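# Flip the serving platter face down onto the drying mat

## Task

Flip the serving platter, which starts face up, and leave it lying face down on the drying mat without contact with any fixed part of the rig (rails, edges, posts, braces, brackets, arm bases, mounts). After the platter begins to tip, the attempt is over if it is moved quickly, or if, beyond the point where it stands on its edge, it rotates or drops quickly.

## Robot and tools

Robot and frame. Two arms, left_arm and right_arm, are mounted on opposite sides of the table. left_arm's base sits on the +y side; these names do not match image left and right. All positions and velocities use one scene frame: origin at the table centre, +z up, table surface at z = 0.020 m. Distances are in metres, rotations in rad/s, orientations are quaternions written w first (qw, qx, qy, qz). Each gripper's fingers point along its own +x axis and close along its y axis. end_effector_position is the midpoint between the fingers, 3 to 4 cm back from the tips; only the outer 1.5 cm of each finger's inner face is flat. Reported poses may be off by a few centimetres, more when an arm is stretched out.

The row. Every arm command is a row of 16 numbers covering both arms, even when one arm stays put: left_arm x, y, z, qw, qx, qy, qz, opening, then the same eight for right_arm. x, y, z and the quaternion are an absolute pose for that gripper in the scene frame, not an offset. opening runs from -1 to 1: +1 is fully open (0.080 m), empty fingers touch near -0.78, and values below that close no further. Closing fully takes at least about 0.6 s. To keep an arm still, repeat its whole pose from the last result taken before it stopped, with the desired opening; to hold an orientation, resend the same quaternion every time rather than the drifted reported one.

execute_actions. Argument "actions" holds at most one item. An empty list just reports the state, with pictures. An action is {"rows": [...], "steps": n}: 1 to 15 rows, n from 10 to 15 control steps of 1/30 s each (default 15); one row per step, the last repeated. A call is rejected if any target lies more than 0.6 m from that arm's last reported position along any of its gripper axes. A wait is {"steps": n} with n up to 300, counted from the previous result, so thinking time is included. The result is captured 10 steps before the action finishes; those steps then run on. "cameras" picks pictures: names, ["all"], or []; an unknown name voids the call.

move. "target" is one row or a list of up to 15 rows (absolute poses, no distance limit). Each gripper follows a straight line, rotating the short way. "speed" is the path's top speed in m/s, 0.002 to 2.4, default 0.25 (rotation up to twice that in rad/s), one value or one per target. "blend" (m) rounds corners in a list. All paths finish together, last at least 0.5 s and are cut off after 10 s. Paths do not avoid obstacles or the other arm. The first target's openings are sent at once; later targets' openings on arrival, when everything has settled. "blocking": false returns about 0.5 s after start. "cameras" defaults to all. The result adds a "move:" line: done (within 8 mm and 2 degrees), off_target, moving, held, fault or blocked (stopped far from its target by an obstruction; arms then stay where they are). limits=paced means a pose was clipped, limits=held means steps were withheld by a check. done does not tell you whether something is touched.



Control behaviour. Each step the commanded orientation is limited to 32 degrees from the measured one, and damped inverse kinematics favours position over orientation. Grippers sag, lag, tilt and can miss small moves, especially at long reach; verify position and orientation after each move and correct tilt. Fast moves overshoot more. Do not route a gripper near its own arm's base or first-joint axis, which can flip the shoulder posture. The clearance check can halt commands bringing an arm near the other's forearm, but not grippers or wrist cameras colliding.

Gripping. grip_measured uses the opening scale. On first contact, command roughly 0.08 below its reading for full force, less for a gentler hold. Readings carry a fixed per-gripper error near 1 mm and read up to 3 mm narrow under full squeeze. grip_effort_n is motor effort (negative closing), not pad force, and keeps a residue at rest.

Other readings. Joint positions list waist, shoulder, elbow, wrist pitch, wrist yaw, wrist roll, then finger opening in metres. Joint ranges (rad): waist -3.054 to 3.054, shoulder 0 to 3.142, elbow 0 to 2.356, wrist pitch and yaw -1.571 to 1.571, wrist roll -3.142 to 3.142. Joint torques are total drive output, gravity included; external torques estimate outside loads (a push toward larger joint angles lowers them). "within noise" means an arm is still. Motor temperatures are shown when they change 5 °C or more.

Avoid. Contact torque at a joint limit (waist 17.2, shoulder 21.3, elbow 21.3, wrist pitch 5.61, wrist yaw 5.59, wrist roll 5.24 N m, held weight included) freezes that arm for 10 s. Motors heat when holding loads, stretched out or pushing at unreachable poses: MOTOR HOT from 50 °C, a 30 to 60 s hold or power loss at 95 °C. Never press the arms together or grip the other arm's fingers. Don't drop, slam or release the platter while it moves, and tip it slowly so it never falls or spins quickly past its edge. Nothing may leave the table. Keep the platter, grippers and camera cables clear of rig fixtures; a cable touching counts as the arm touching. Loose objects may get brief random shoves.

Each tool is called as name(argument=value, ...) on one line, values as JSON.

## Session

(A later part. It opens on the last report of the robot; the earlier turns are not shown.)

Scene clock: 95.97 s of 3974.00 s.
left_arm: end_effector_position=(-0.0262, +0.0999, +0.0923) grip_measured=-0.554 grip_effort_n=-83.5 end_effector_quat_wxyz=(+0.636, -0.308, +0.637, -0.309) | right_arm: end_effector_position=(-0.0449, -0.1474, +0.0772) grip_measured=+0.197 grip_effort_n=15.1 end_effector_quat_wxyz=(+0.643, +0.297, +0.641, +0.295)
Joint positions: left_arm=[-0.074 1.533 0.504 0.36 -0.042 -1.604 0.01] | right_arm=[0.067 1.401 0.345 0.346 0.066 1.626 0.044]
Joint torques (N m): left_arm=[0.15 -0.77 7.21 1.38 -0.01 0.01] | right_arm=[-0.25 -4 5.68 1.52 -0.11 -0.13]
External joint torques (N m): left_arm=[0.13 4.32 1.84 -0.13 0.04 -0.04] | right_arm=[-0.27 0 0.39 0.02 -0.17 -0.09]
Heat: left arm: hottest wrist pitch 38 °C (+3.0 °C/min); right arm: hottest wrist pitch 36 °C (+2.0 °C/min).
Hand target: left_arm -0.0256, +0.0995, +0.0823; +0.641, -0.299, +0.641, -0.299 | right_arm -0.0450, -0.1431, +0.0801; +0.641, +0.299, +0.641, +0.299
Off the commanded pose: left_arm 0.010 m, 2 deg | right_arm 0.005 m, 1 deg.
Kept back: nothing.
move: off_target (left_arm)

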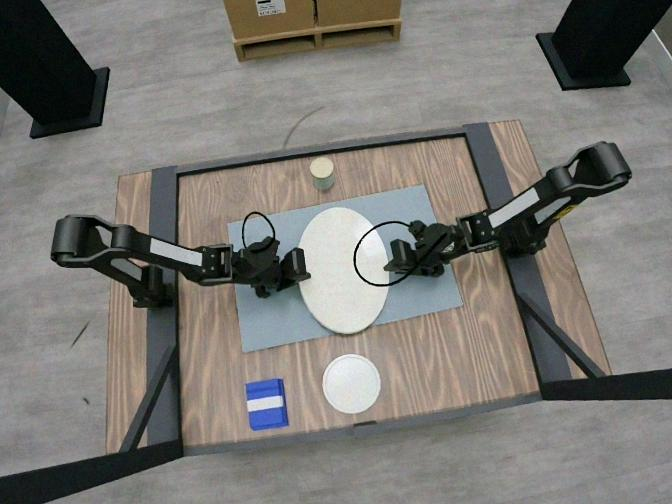

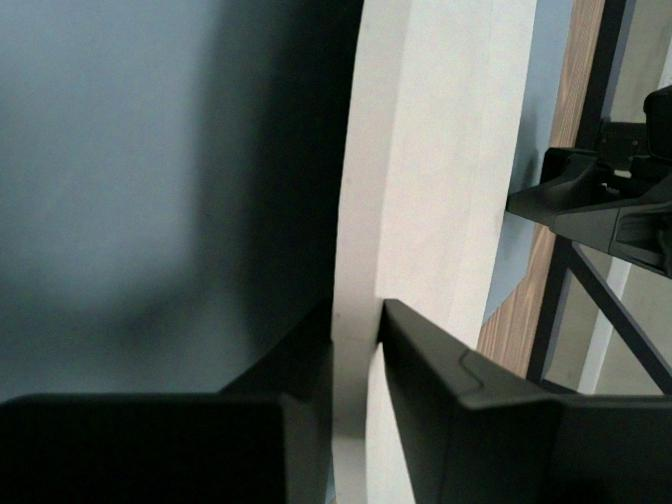

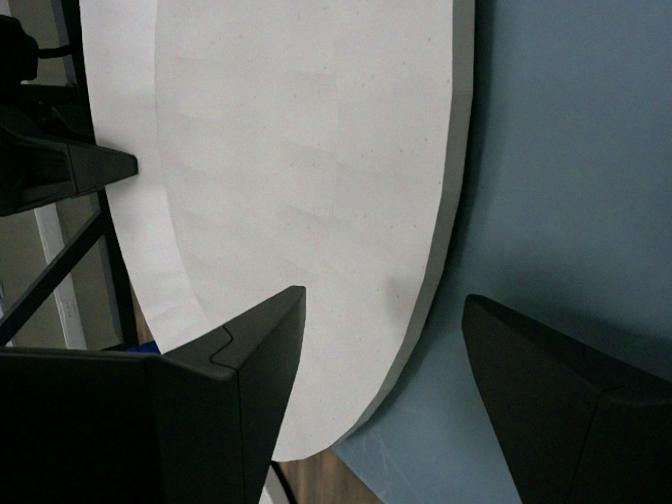

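move(target=[[-0.0255,0.098,0.088,-0.6409,0.2988,-0.6409,0.2988,-0.97,-0.045,-0.138,0.081,0.6409,0.2988,0.6409,0.2988,0.2],[-0.0255,0.098,0.088,-0.6409,0.2988,-0.6409,0.2988,-0.97,-0.045,-0.134,0.082,0.6409,0.2988,0.6409,0.2988,-0.97]], speed=0.04)

Scene clock: 97.60 s of 3974.00 s.
left_arm: end_effector_position=(-0.0262, +0.1002, +0.0930) grip_measured=-0.552 grip_effort_n=-83.5 end_effector_quat_wxyz=(+0.637, -0.305, +0.638, -0.306) | right_arm: end_effector_position=(-0.0450, -0.1377, +0.0800) grip_measured=-0.764 grip_effort_n=-83.5 end_effector_quat_wxyz=(+0.643, +0.298, +0.641, +0.296)
Joint positions: left_arm=[-0.074 1.528 0.512 0.338 -0.042 -1.604 0.01] | right_arm=[0.063 1.433 0.381 0.346 0.064 1.623 0.001]
Joint torques (N m): left_arm=[0.18 -2.09 8.09 0.62 -0.01 0.01] | right_arm=[-0.45 -4.46 5.47 1.23 -0.11 -0.16]
External joint torques (N m): left_arm=[0.17 3 2.68 -0.89 0.04 -0.03] | right_arm=[-0.43 -0.22 0.16 -0.26 -0.18 -0.12]
Heat: left arm: hottest wrist pitch 38 °C (+4.0 °C/min); right arm: hottest wrist pitch 36 °C (+2.0 °C/min).
Hand target: left_arm -0.0256, +0.0982, +0.0881; +0.641, -0.299, +0.641, -0.299 | right_arm -0.0450, -0.1341, +0.0821; +0.641, +0.299, +0.641, +0.299
Off the commanded pose: left_arm 0.005 m, 1 deg | right_arm 0.004 m, 0 deg.
Kept back: nothing.
move: done

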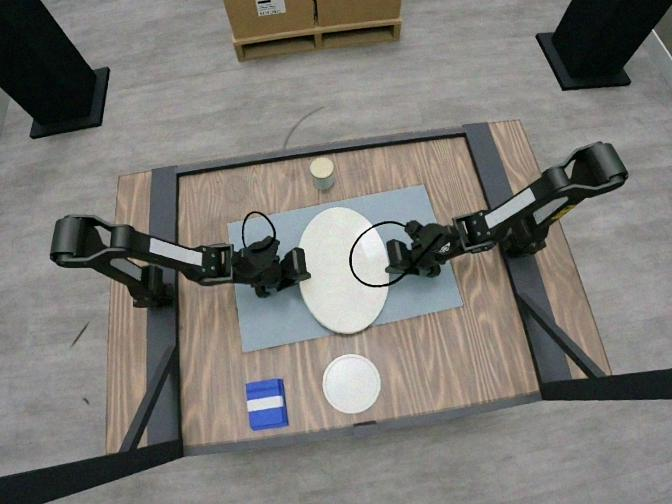

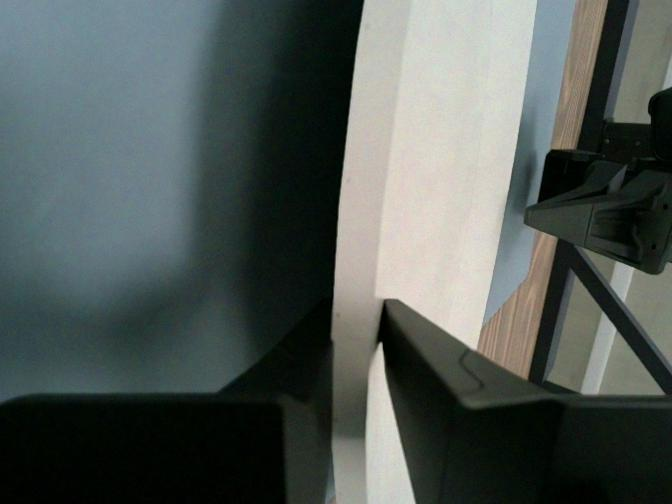

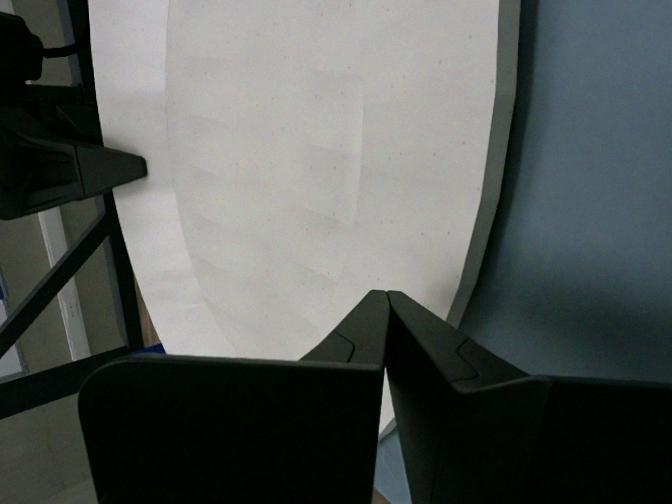

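move(target=[[-0.0255,0.098,0.079,-0.6409,0.2988,-0.6409,0.2988,0.2,-0.045,-0.18,0.082,0.6409,0.2988,0.6409,0.2988,0.25],[-0.0255,0.15,0.079,-0.6409,0.2988,-0.6409,0.2988,0.25,-0.045,-0.18,0.078,0.6409,0.2988,0.6409,0.2988,0.25],[-0.0255,0.102,0.077,-0.6409,0.2988,-0.6409,0.2988,0.25,-0.045,-0.118,0.079,0.6409,0.2988,0.6409,0.2988,0.25]], speed=0.06)

zoom_image(camera="cam_high", region=[190, 180, 490, 367])

Scene clock: 102.27 s of 3974.00 s.
left_arm: end_effector_position=(-0.0258, +0.1046, +0.0771) grip_measured=+0.246 grip_effort_n=19.3 end_effector_quat_wxyz=(+0.641, -0.299, +0.641, -0.298) | right_arm: end_effector_position=(-0.0450, -0.1228, +0.0761) grip_measured=+0.247 grip_effort_n=14.7 end_effector_quat_wxyz=(+0.643, +0.296, +0.641, +0.295)
Joint positions: left_arm=[-0.075 1.572 0.485 0.387 -0.044 -1.607 0.046] | right_arm=[0.058 1.513 0.432 0.371 0.06 1.62 0.046]
Joint torques (N m): left_arm=[0.17 -3.64 6.96 1.56 0.07 0.09] | right_arm=[-0.33 -4.86 5.55 1.52 -0.13 -0.17]
External joint torques (N m): left_arm=[0.17 1.53 1.82 0.06 0.12 0.05] | right_arm=[-0.33 -0.17 0.47 0.08 -0.19 -0.14]
Heat: left arm: hottest wrist pitch 37 °C (+1.0 °C/min); right arm: hottest wrist pitch 36 °C (+1.0 °C/min).
Hand target: left_arm -0.0255, +0.1020, +0.0770; +0.641, -0.299, +0.641, -0.299 | right_arm -0.0450, -0.1181, +0.0790; +0.641, +0.299, +0.641, +0.299
Off the commanded pose: left_arm 0.003 m, 0 deg | right_arm 0.006 m, 1 deg.
Kept back: nothing.
move: done

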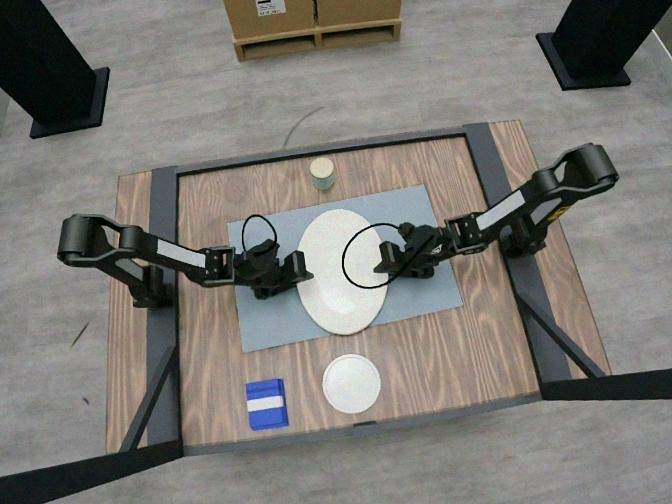

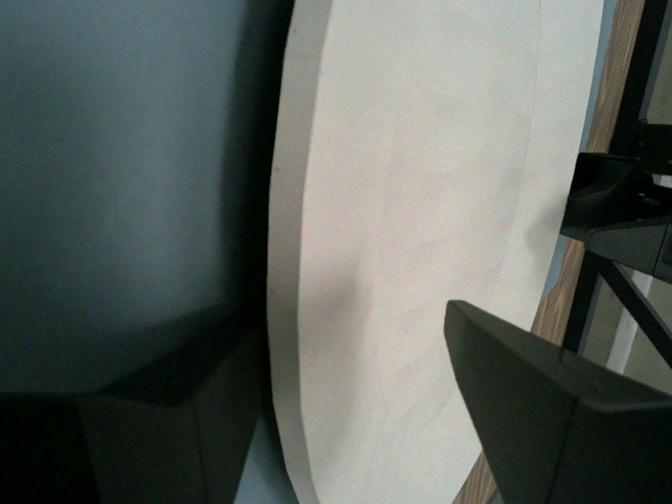

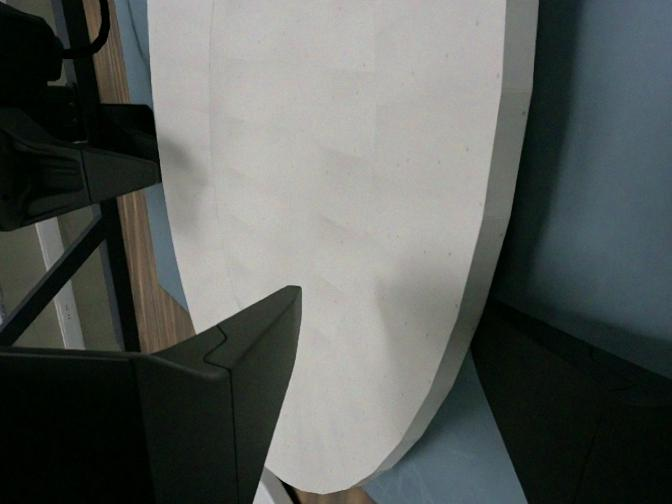

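Scaled by 1.680 from the camera's 672x504 image, which has a finer 960x720 frame.

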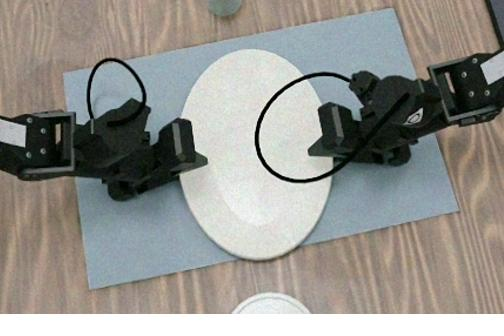

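move(target=[[-0.0255,0.096,0.078,-0.6409,0.2988,-0.6409,0.2988,0.25,-0.033,-0.130,0.079,0.6409,0.2988,0.6409,0.2988,0.25],[-0.0255,0.096,0.078,-0.6409,0.2988,-0.6409,0.2988,0.25,-0.033,-0.117,0.079,0.6409,0.2988,0.6409,0.2988,0.25],[-0.0255,0.093,0.078,-0.6409,0.2988,-0.6409,0.2988,-0.97,-0.033,-0.113,0.08,0.6409,0.2988,0.6409,0.2988,-0.97]], speed=0.05)

zoom_image(camera="cam_high", region=[190, 180, 490, 367])

Scene clock: 105.27 s of 3974.00 s.
left_arm: end_effector_position=(-0.0258, +0.0996, +0.0737) grip_measured=-0.355 grip_effort_n=-83.5 end_effector_quat_wxyz=(+0.643, -0.294, +0.644, -0.292) | right_arm: end_effector_position=(-0.0329, -0.1241, +0.0677) grip_measured=-0.409 grip_effort_n=-83.5 end_effector_quat_wxyz=(+0.649, +0.284, +0.648, +0.281)
Joint positions: left_arm=[-0.072 1.602 0.512 0.373 -0.04 -1.609 0.019] | right_arm=[0.004 1.537 0.444 0.344 0.018 1.587 0.017]
Joint torques (N m): left_arm=[0.1 -4.01 7.89 2.03 -0.03 0.18] | right_arm=[-0.31 -6.69 6.05 2.84 -0.04 -0.22]
External joint torques (N m): left_arm=[0.08 1.33 2.79 0.55 0.03 0.14] | right_arm=[-0.31 -1.84 0.97 1.4 -0.09 -0.18]
Heat: left arm: hottest wrist pitch 37 °C (+1.0 °C/min); right arm: hottest wrist pitch 36 °C (+1.0 °C/min).
Hand target: left_arm -0.0255, +0.0932, +0.0781; +0.641, -0.299, +0.641, -0.299 | right_arm -0.0329, -0.1135, +0.0802; +0.641, +0.299, +0.641, +0.299
Off the commanded pose: left_arm 0.008 m, 1 deg | right_arm 0.017 m, 3 deg.
Kept back: nothing.
move: off_target (right_arm); target 3's new opening was sent with right_arm's hand 0.009 m and 1 deg from that target

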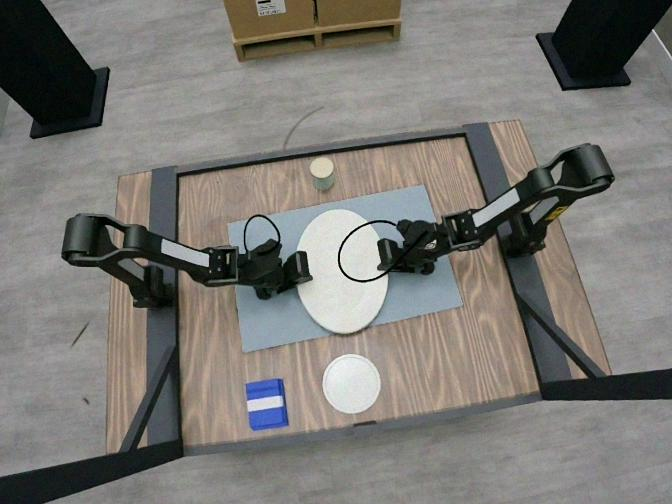

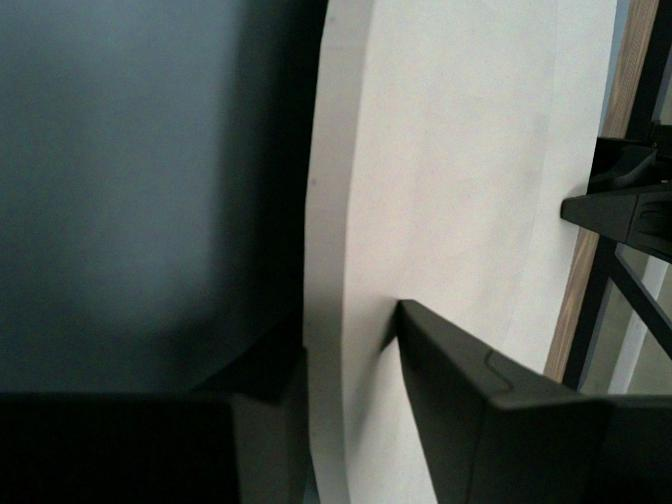

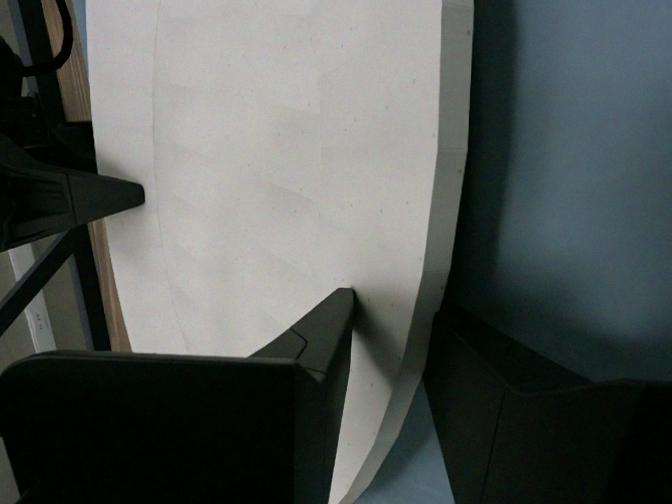

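Scaled by 1.680 from the camera's 672x504 image, which has a finer 960x720 frame.

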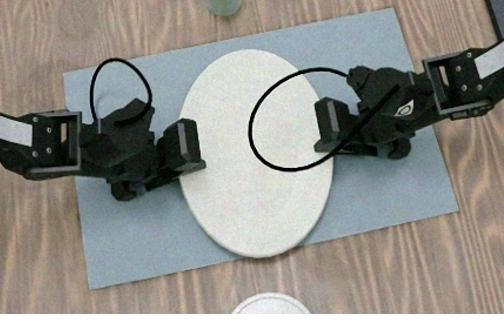

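move(target=[-0.0255,0.093,0.078,-0.6409,0.2988,-0.6409,0.2988,-0.97,-0.033,-0.118,0.115,0.6409,0.2988,0.6409,0.2988,-0.97], speed=0.03)

Scene clock: 107.00 s of 3974.00 s.
left_arm: end_effector_position=(-0.0259, +0.0912, +0.0821) grip_measured=-0.355 grip_effort_n=-83.5 end_effector_quat_wxyz=(+0.637, -0.306, +0.639, -0.303) | right_arm: end_effector_position=(-0.0326, -0.1343, +0.0874) grip_measured=-0.413 grip_effort_n=-83.5 end_effector_quat_wxyz=(+0.654, +0.272, +0.652, +0.269)
Joint positions: left_arm=[-0.071 1.604 0.528 0.395 -0.04 -1.608 0.019] | right_arm=[0.003 1.413 0.477 0.15 0.018 1.587 0.016]
Joint torques (N m): left_arm=[0.03 -4.25 6.1 0.5 -0.05 0.17] | right_arm=[-0.29 -9.86 8.67 1.89 -0.07 -0.27]
External joint torques (N m): left_arm=[0.02 1.21 0.88 -1.02 0 0.13] | right_arm=[-0.29 -5.45 3.06 0.49 -0.11 -0.23]
Motor temperatures (°C): left_arm=[28 33 37 36 25 29] | right_arm=[27 31 35 36 30 26]
Heat: left arm: hottest elbow 37 °C (+2.0 °C/min); right arm: hottest wrist pitch 36 °C (+1.0 °C/min).
Hand target: left_arm -0.0255, +0.0931, +0.0780; +0.641, -0.299, +0.641, -0.299 | right_arm -0.0329, -0.1190, +0.1151; +0.641, +0.299, +0.641, +0.299
Off the commanded pose: left_arm 0.005 m, 1 deg | right_arm 0.032 m, 5 deg.
Kept back: nothing.
move: off_target (right_arm)

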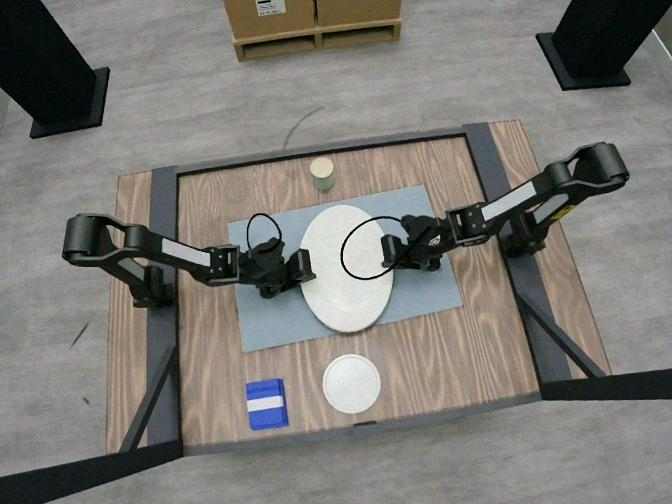

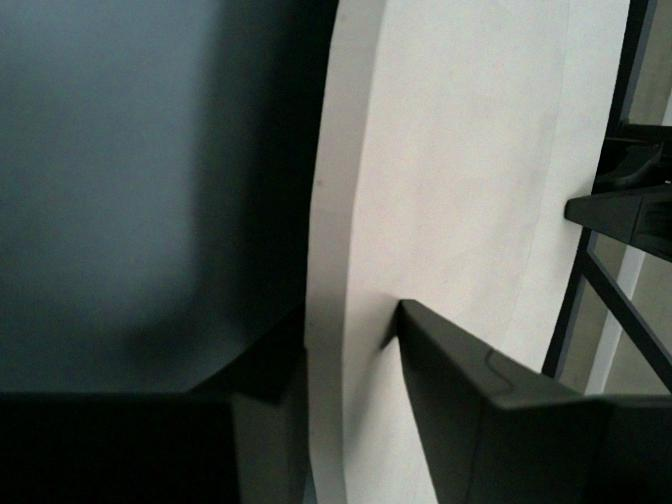

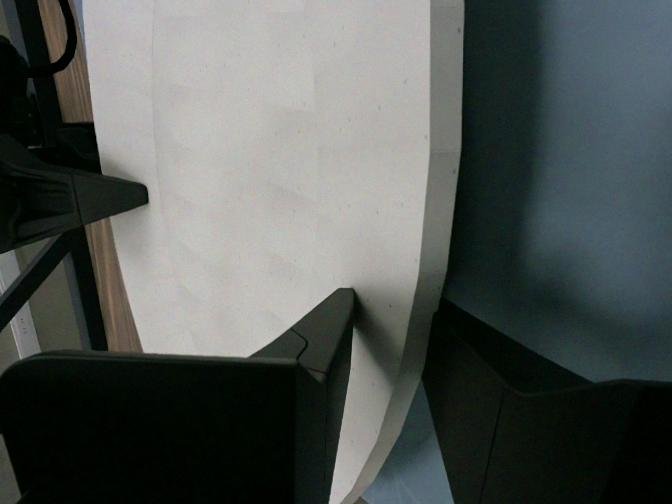

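move(target=[-0.0255,0.091,0.118,-0.6409,0.2988,-0.6409,0.2988,-0.97,-0.033,-0.124,0.137,0.6409,0.2988,0.6409,0.2988,-0.97], speed=0.03)

Scene clock: 108.90 s of 3974.00 s.
left_arm: end_effector_position=(-0.0258, +0.0908, +0.1142) grip_measured=-0.355 grip_effort_n=-83.5 end_effector_quat_wxyz=(+0.641, -0.299, +0.642, -0.297) | right_arm: end_effector_position=(-0.0326, -0.1359, +0.1127) grip_measured=-0.413 grip_effort_n=-83.5 end_effector_quat_wxyz=(+0.652, +0.277, +0.650, +0.274)
Joint positions: left_arm=[-0.071 1.492 0.61 0.18 -0.04 -1.608 0.019] | right_arm=[0.003 1.319 0.521 0.028 0.018 1.587 0.016]
Joint torques (N m): left_arm=[0.04 -6.02 7.39 0.34 -0.04 0.18] | right_arm=[-0.33 -8.93 8.65 1.48 -0.05 -0.26]
External joint torques (N m): left_arm=[0.07 -0.74 1.54 -1.14 0.01 0.14] | right_arm=[-0.32 -4.73 2.54 0.04 -0.11 -0.22]
Heat: left arm: hottest elbow 36 °C (+1.0 °C/min); right arm: hottest elbow 36 °C (+2.0 °C/min).
Hand target: left_arm -0.0255, +0.0910, +0.1180; +0.641, -0.299, +0.641, -0.299 | right_arm -0.0329, -0.1248, +0.1369; +0.641, +0.299, +0.641, +0.299
Off the commanded pose: left_arm 0.004 m, 0 deg | right_arm 0.027 m, 4 deg.
Kept back: nothing.
move: off_target (right_arm)

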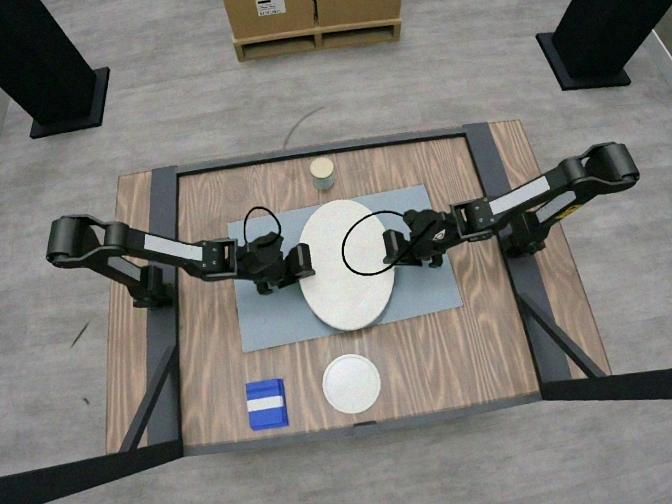

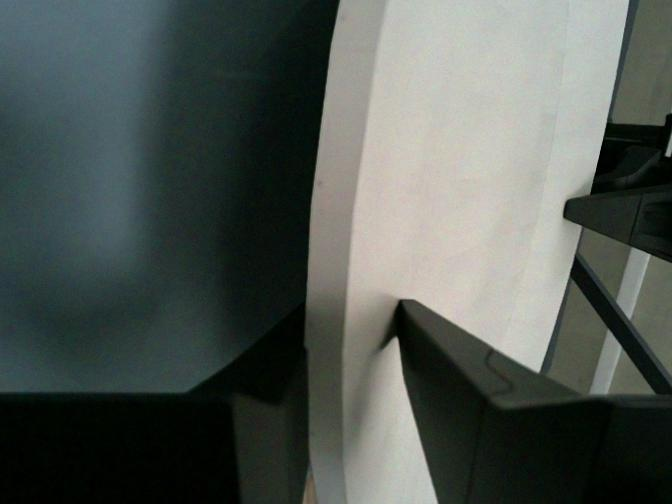

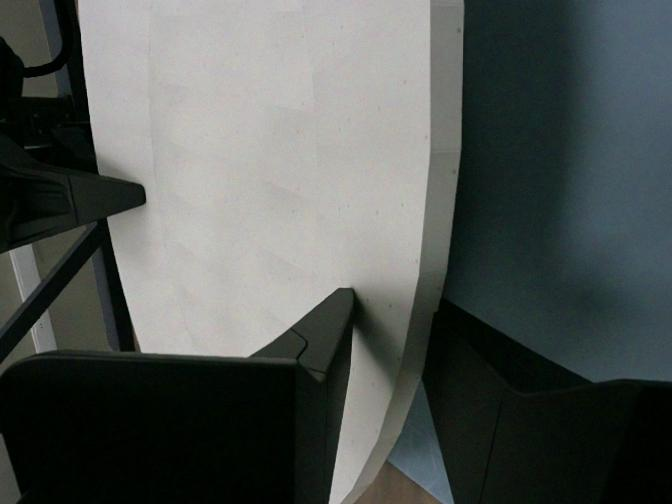

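move(target=[-0.0255,0.091,0.165,-0.6409,0.2988,-0.6409,0.2988,-0.97,-0.033,-0.126,0.182,0.6409,0.2988,0.6409,0.2988,-0.97], speed=0.035)

Scene clock: 110.77 s of 3974.00 s.
left_arm: end_effector_position=(-0.0257, +0.0919, +0.1582) grip_measured=-0.355 grip_effort_n=-83.5 end_effector_quat_wxyz=(+0.642, -0.297, +0.643, -0.294) | right_arm: end_effector_position=(-0.0325, -0.1363, +0.1550) grip_measured=-0.413 grip_effort_n=-83.5 end_effector_quat_wxyz=(+0.653, +0.276, +0.651, +0.272)
Joint positions: left_arm=[-0.071 1.382 0.727 -0.054 -0.04 -1.608 0.019] | right_arm=[0.003 1.225 0.648 -0.199 0.018 1.587 0.016]
Joint torques (N m): left_arm=[0.04 -5.81 8.83 0.46 -0.04 0.18] | right_arm=[-0.15 -8.43 9.61 1.57 -0.04 -0.2]
External joint torques (N m): left_arm=[0.06 -0.71 2.29 -1.05 0.01 0.14] | right_arm=[-0.14 -4.47 3.04 0.15 -0.09 -0.16]
Heat: left arm: hottest elbow 36 °C (+1.0 °C/min); right arm: hottest elbow 37 °C (+3.0 °C/min).
Hand target: left_arm -0.0255, +0.0911, +0.1649; +0.641, -0.299, +0.641, -0.299 | right_arm -0.0329, -0.1270, +0.1819; +0.641, +0.299, +0.641, +0.299
Off the commanded pose: left_arm 0.007 m, 1 deg | right_arm 0.029 m, 4 deg.
Kept back: nothing.
move: off_target (right_arm)

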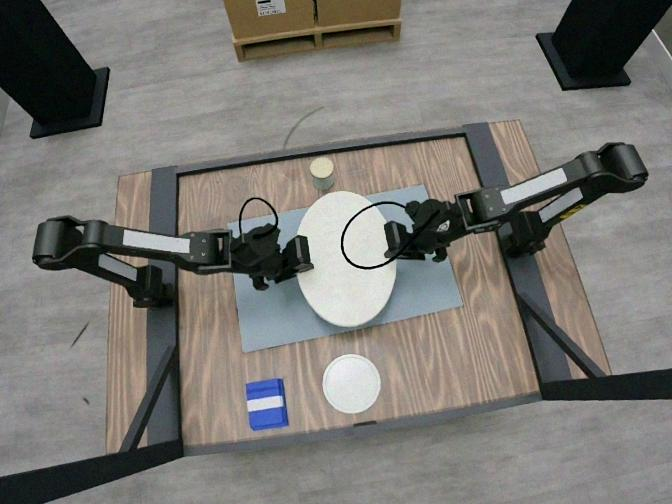

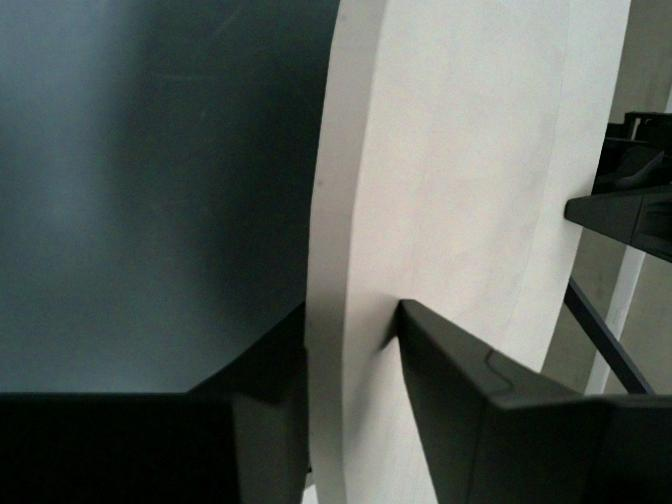

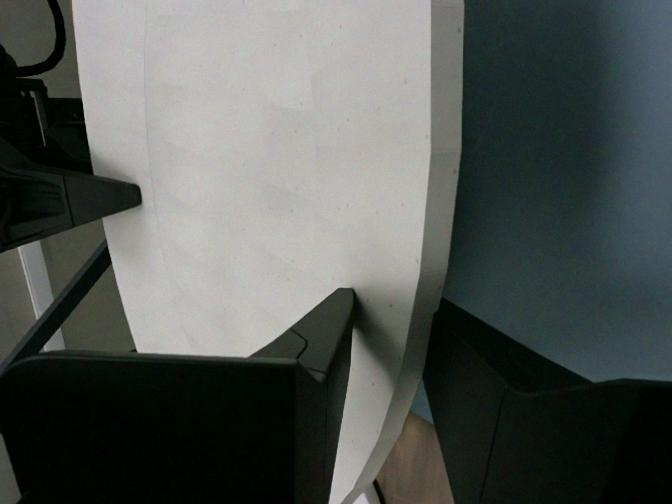

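move(target=[[-0.0255,0.093,0.215,-0.6409,0.2988,-0.6409,0.2988,-0.97,-0.033,-0.128,0.232,0.6409,0.2988,0.6409,0.2988,-0.97],[-0.0255,0.097,0.270,-0.6124,0.3536,-0.6124,0.3536,-0.97,-0.033,-0.132,0.287,0.6124,0.3536,0.6124,0.3536,-0.97]], speed=[0.04,0.035])

Scene clock: 124.30 s of 3974.00 s.
left_arm: end_effector_position=(-0.0251, +0.1002, +0.2487) grip_measured=-0.417 grip_effort_n=-83.5 end_effector_quat_wxyz=(+0.621, -0.337, +0.623, -0.335) | right_arm: end_effector_position=(-0.0325, -0.1382, +0.2521) grip_measured=-0.506 grip_effort_n=-83.5 end_effector_quat_wxyz=(+0.629, +0.324, +0.630, +0.320)
Joint positions: left_arm=[-0.072 1.202 0.881 -0.26 -0.043 -1.605 0.016] | right_arm=[0.003 1.071 0.853 -0.407 0.018 1.587 0.012]
Joint torques (N m): left_arm=[-0.27 -5.97 11.67 2.06 -0.25 0.24] | right_arm=[-0.03 -7.52 10.99 2.77 0.06 -0.26]
External joint torques (N m): left_arm=[-0.25 -1.74 4.66 0.47 -0.2 0.19] | right_arm=[-0.04 -4.17 3.92 1.2 0.03 -0.21]
Motor temperatures (°C): left_arm=[28 34 37 33 25 29] | right_arm=[27 34 41 36 30 26]
Heat: left arm: hottest elbow 37 °C (+2.0 °C/min); right arm: hottest elbow 41 °C (+7.1 °C/min).
Hand target: left_arm -0.0255, +0.0976, +0.2699; +0.612, -0.354, +0.612, -0.354 | right_arm -0.0329, -0.1339, +0.2869; +0.612, +0.354, +0.612, +0.353
Off the commanded pose: left_arm 0.022 m, 3 deg | right_arm 0.035 m, 6 deg.
Kept back: nothing.
move: off_target (left_arm, right_arm)

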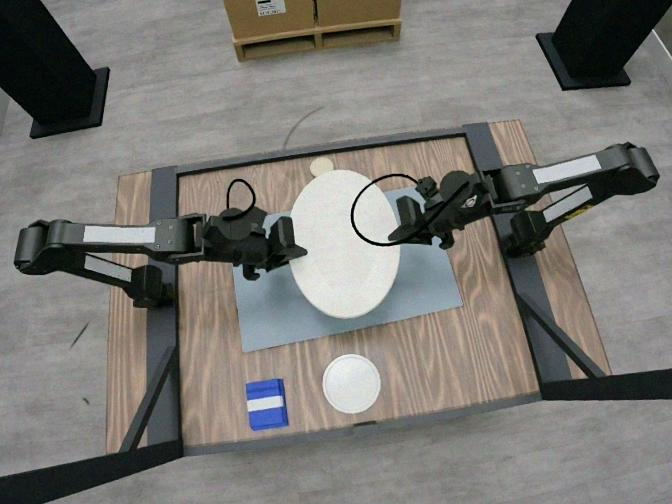

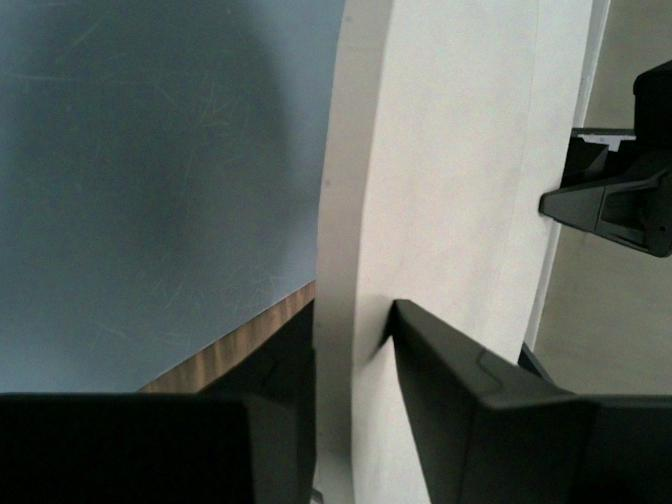

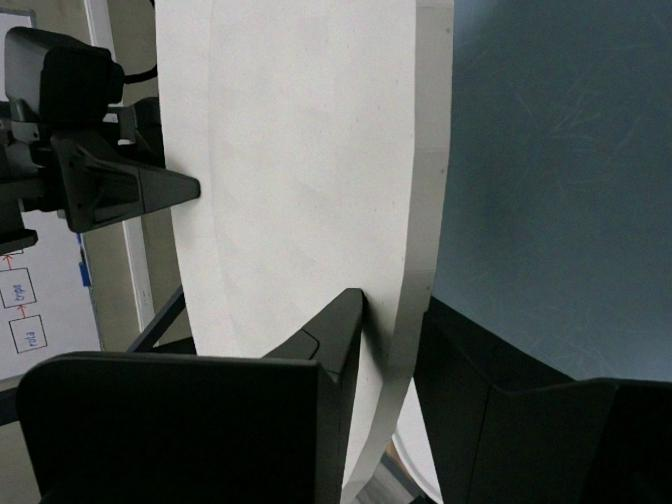

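Continue to a20ish; keep z up.

move(target=[-0.0255,0.101,0.300,-0.5721,0.4156,-0.5721,0.4156,-0.97,-0.033,-0.136,0.308,0.5721,0.4156,0.5721,0.4156,-0.97], speed=0.05)

zoom_image(camera="cam_high", region=[190, 130, 490, 347])

Scene clock: 132.33 s of 3974.00 s.
left_arm: end_effector_position=(-0.0251, +0.1052, +0.2804) grip_measured=-0.559 grip_effort_n=-83.5 end_effector_quat_wxyz=(+0.584, -0.398, +0.586, -0.396) | right_arm: end_effector_position=(-0.0324, -0.1403, +0.2850) grip_measured=-0.605 grip_effort_n=-83.5 end_effector_quat_wxyz=(+0.587, +0.395, +0.590, +0.389)
Joint positions: left_arm=[-0.077 1.095 0.79 -0.072 -0.054 -1.596 0.01] | right_arm=[0.003 0.954 0.758 -0.201 0.018 1.587 0.008]
Joint torques (N m): left_arm=[-0.2 -4.16 11 3.92 -0.15 0.24] | right_arm=[0.13 -4.82 7.96 4.47 0.13 -0.44]
External joint torques (N m): left_arm=[-0.21 -0.62 3.93 2.24 -0.12 0.19] | right_arm=[0.13 -2.15 0.82 2.78 0.11 -0.39]
Motor temperatures (°C): left_arm=[28 35 39 35 25 29] | right_arm=[27 34 46 43 30 26]
Heat: left arm: hottest elbow 39 °C (+3.0 °C/min); right arm: hottest elbow 46 °C (+11.1 °C/min), its wrist pitch heating fast: 43 °C (+37.1 °C/min). Heating fast: the right arm's wrist pitch motor and the right arm's elbow motor: a push or a pull is the cause, and it goes on while you think. Ease it with your next call, before anything else.
Hand target: left_arm -0.0255, +0.1019, +0.3001; +0.572, -0.416, +0.572, -0.416 | right_arm -0.0330, -0.1373, +0.3080; +0.572, +0.416, +0.572, +0.415
Off the commanded pose: left_arm 0.020 m, 4 deg | right_arm 0.023 m, 5 deg.
Kept back: nothing.
move: off_target (left_arm, right_arm)

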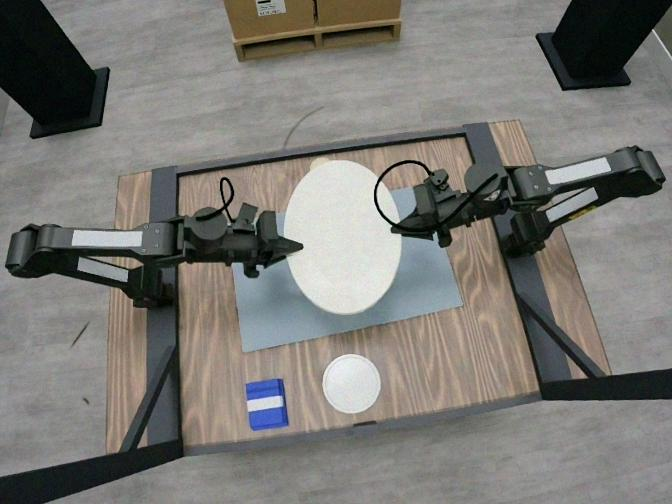

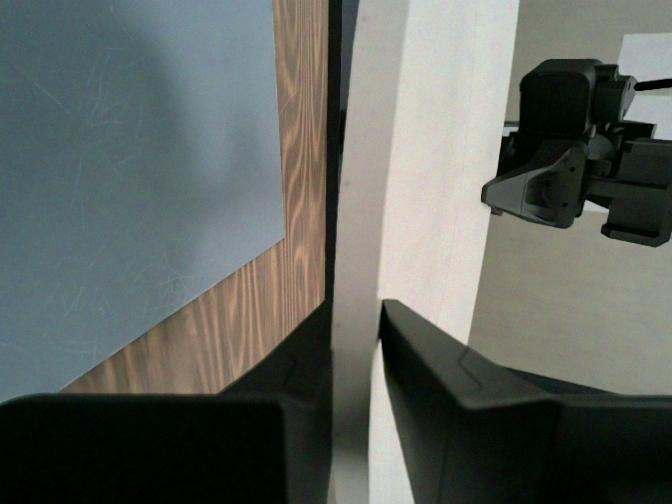

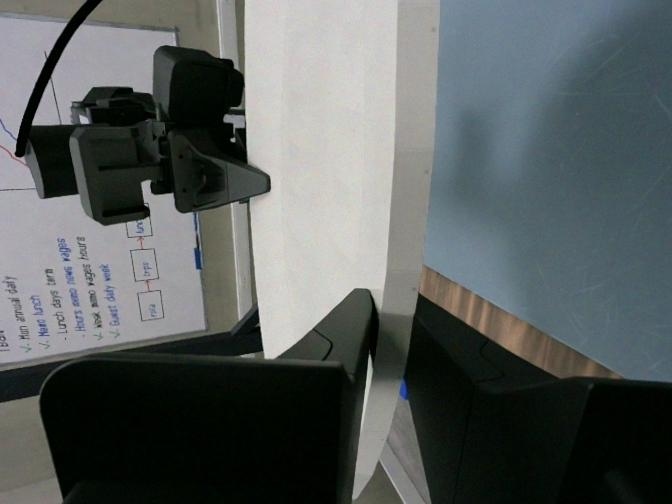

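Scaled by 1.680 from the camera's 672x504 image, which has a finer 960x720 frame.

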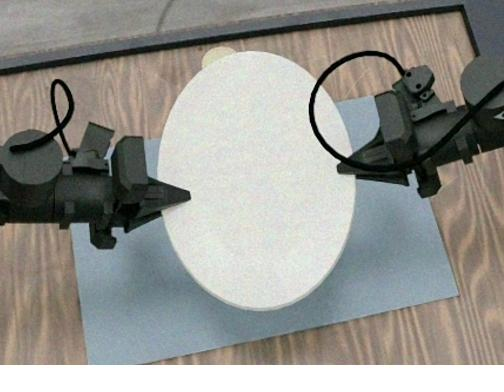

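move(target=[[-0.0255,0.106,0.298,-0.5721,0.4156,-0.5721,0.4156,-0.98,-0.033,-0.141,0.298,0.5721,0.4156,0.5721,0.4156,-0.98],[-0.0255,0.106,0.298,-0.7006,0.2939,-0.4045,0.5090,-0.98,-0.033,-0.141,0.298,0.7006,0.2939,0.4045,0.5090,-0.98]], speed=0.1)

Scene clock: 137.10 s of 3974.00 s.
left_arm: end_effector_position=(-0.0241, +0.1074, +0.2845) grip_measured=-0.598 grip_effort_n=-83.5 end_effector_quat_wxyz=(+0.707, -0.281, +0.415, -0.498) | right_arm: end_effector_position=(-0.0325, -0.1409, +0.2831) grip_measured=-0.613 grip_effort_n=-83.5 end_effector_quat_wxyz=(+0.707, +0.277, +0.419, +0.497)
Joint positions: left_arm=[-0.185 1.089 0.753 0.007 -0.317 -1.128 0.008] | right_arm=[0.133 0.943 0.69 -0.085 0.296 1.123 0.007]
Joint torques (N m): left_arm=[-0.46 -4.24 9.94 2.95 -0.21 0.35] | right_arm=[0.28 -5.36 7.11 3.02 0.34 -0.39]
External joint torques (N m): left_arm=[-0.45 -0.74 2.85 1.27 -0.14 0.3] | right_arm=[0.27 -2.77 -0.01 1.35 0.26 -0.35]
Heat: left arm: hottest elbow 39 °C (+3.0 °C/min); right arm: hottest wrist pitch 46 °C (+8.1 °C/min). Heating fast: the right arm's wrist pitch motor: a push or a pull is the cause, and it goes on while you think. Ease it with your next call, before anything else.
Hand target: left_arm -0.0254, +0.1063, +0.2978; +0.701, -0.294, +0.405, -0.509 | right_arm -0.0330, -0.1414, +0.2979; +0.701, +0.294, +0.405, +0.509
Off the commanded pose: left_arm 0.014 m, 2 deg | right_arm 0.015 m, 3 deg.
Kept back: nothing.
move: off_target (left_arm, right_arm)

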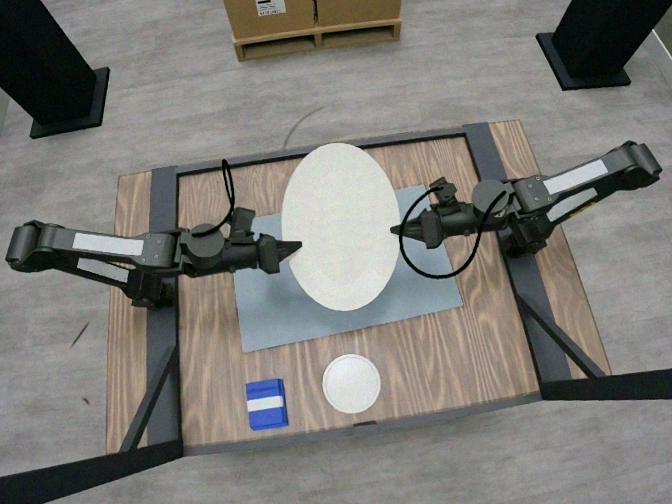

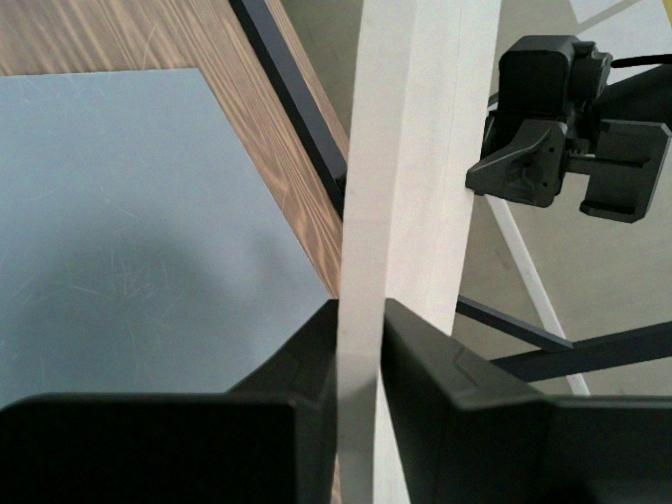

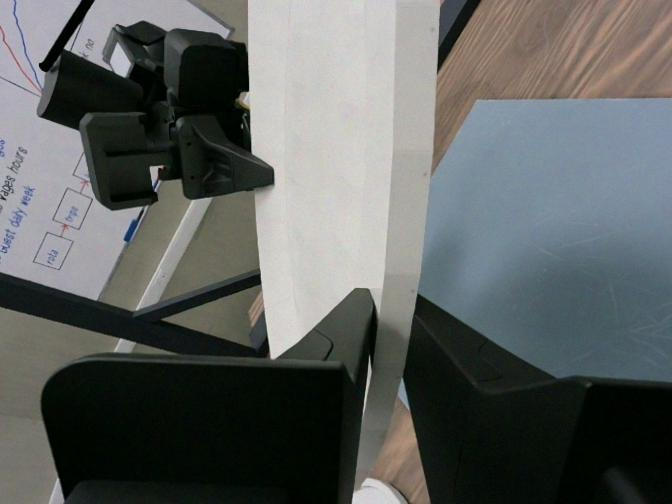

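move(target=[[-0.0255,0.107,0.305,-0.7815,0.1521,-0.2094,0.5677,-0.98,-0.033,-0.1415,0.305,0.7815,0.1521,0.2094,0.5677,-0.98],[-0.0255,0.108,0.31,-0.8091,0,0,0.5878,-0.98,-0.033,-0.142,0.31,0.8091,0,0,0.5878,-0.98]], speed=0.1)

Scene clock: 143.00 s of 3974.00 s.
left_arm: end_effector_position=(-0.0248, +0.1087, +0.2974) grip_measured=-0.624 grip_effort_n=-83.5 end_effector_quat_wxyz=(+0.809, +0.016, +0.010, -0.588) | right_arm: end_effector_position=(-0.0339, -0.1409, +0.2960) grip_measured=-0.624 grip_effort_n=-83.5 end_effector_quat_wxyz=(+0.807, -0.023, +0.010, +0.590)
Joint positions: left_arm=[-0.295 1.127 0.583 0.502 -0.591 -0.009 0.007] | right_arm=[0.263 0.964 0.51 0.402 0.587 0.004 0.007]
Joint torques (N m): left_arm=[-0.24 -3.8 9.81 3.03 -0.13 0.22] | right_arm=[0.06 -4.65 6.99 3.14 0.26 -0.15]
External joint torques (N m): left_arm=[-0.25 -0.28 2.96 1.41 -0.11 0.22] | right_arm=[0.05 -2.09 -0.01 1.51 0.24 -0.16]
Motor temperatures (°C): left_arm=[28 35 40 40 25 29] | right_arm=[27 33 44 47 30 26]
Heat: left arm: hottest elbow 40 °C (+3.0 °C/min), its wrist pitch heating fast: 40 °C (+30.0 °C/min); right arm: hottest wrist pitch 47 °C (+10.0 °C/min). Heating fast: the left arm's wrist pitch motor and the right arm's wrist pitch motor: a push or a pull is the cause, and it goes on while you think. Ease it with your next call, before anything else.
Hand target: left_arm -0.0255, +0.1083, +0.3099; +0.809, +0.000, +0.000, -0.588 | right_arm -0.0329, -0.1423, +0.3098; +0.809, +0.000, +0.000, +0.588
Off the commanded pose: left_arm 0.013 m, 2 deg | right_arm 0.014 m, 3 deg.
Kept back: nothing.
move: off_target (left_arm, right_arm)

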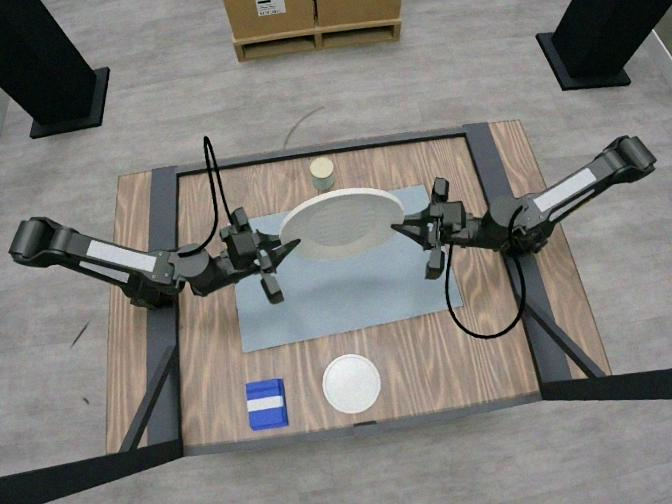

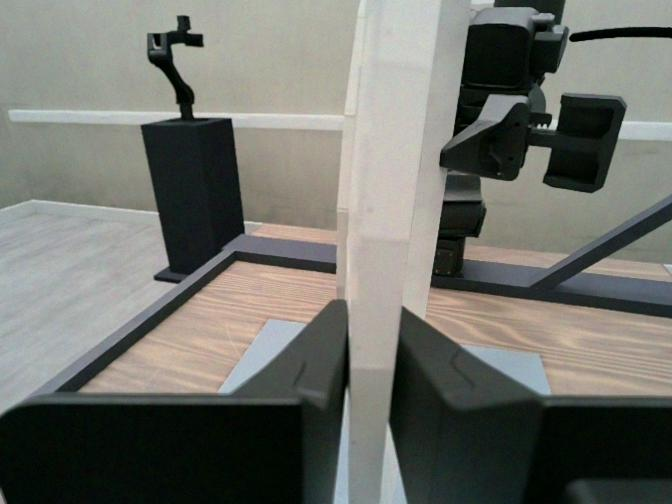

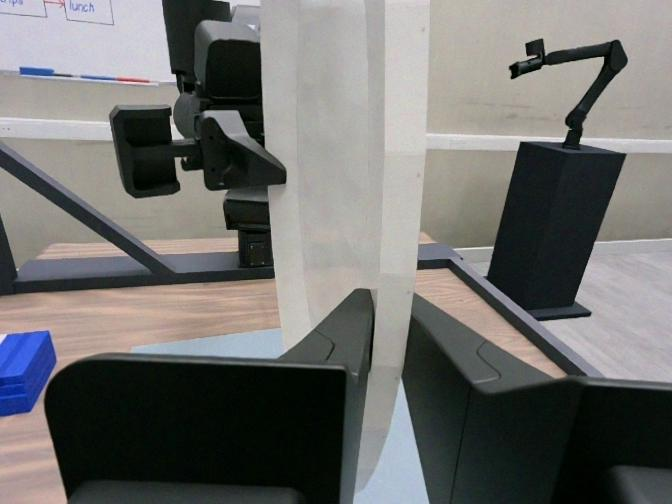

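move(target=[[-0.0255,0.109,0.34,-0.7815,-0.1521,0.2094,0.5677,-0.98,-0.034,-0.142,0.34,0.7815,-0.1521,-0.2094,0.5677,-0.98],[-0.0255,0.109,0.365,-0.7006,-0.2939,0.4045,0.5090,-0.98,-0.034,-0.142,0.365,0.7006,-0.2939,-0.4045,0.5090,-0.98]], speed=0.08)

Scene clock: 150.83 s of 3974.00 s.
left_arm: end_effector_position=(-0.0196, +0.1100, +0.3522) grip_measured=-0.625 grip_effort_n=-83.5 end_effector_quat_wxyz=(+0.705, +0.311, -0.390, -0.504) | right_arm: end_effector_position=(-0.0314, -0.1405, +0.3477) grip_measured=-0.625 grip_effort_n=-83.5 end_effector_quat_wxyz=(+0.698, -0.318, -0.389, +0.511)
Joint positions: left_arm=[-0.189 1.112 0.551 0.815 -0.354 1.117 0.007] | right_arm=[0.146 0.952 0.478 0.706 0.334 -1.117 0.007]
Joint torques (N m): left_arm=[-0.34 -3.27 10.48 2.08 1.28 -0.01] | right_arm=[-0.3 -3.97 8.06 2.78 -0.84 0.18]
External joint torques (N m): left_arm=[-0.34 0.1 3.7 0.51 1.23 0.03] | right_arm=[-0.3 -1.57 1.17 1.21 -0.8 0.13]
Heat: left arm: hottest elbow 41 °C (+4.0 °C/min); right arm: hottest wrist pitch 49 °C (+13.0 °C/min).
Hand target: left_arm -0.0254, +0.1095, +0.3648; +0.701, +0.294, -0.405, -0.509 | right_arm -0.0339, -0.1426, +0.3647; +0.701, -0.294, -0.405, +0.509
Off the commanded pose: left_arm 0.014 m, 3 deg | right_arm 0.018 m, 3 deg.
Kept back: nothing.
move: off_target (left_arm, right_arm)

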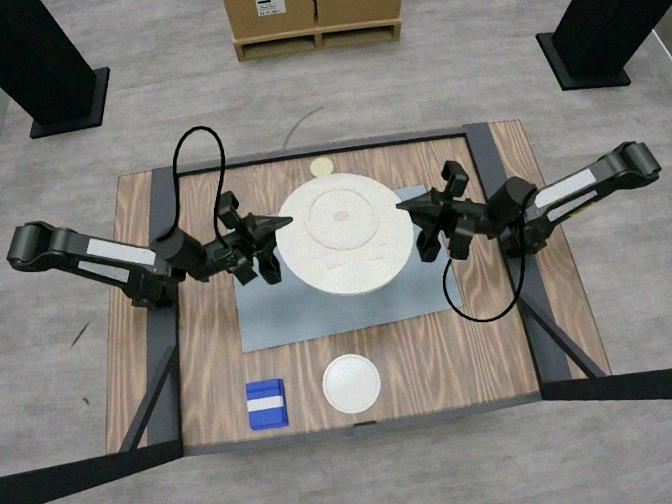

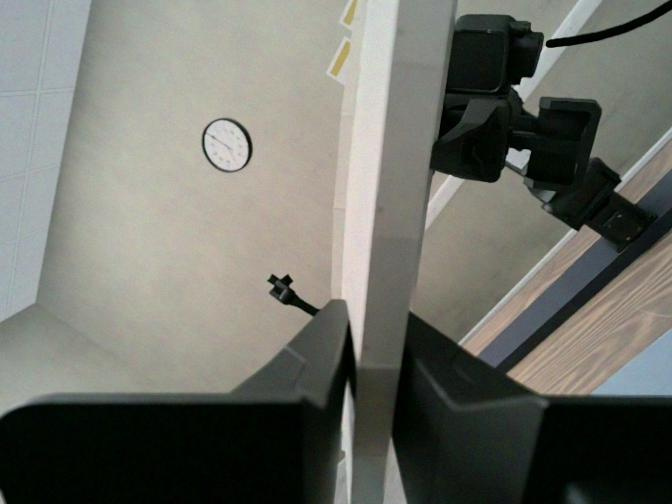

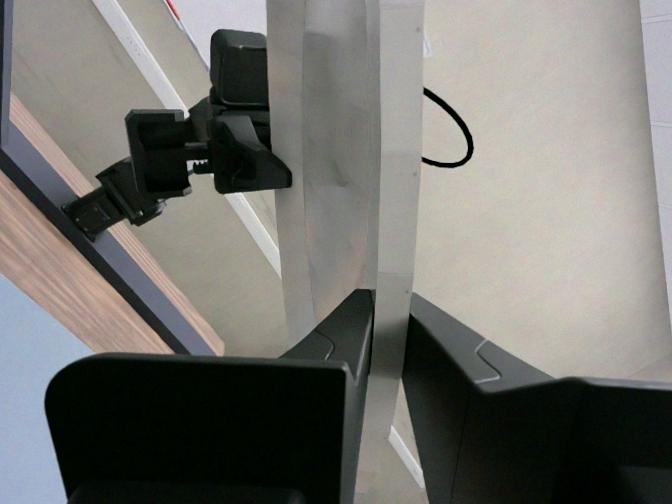

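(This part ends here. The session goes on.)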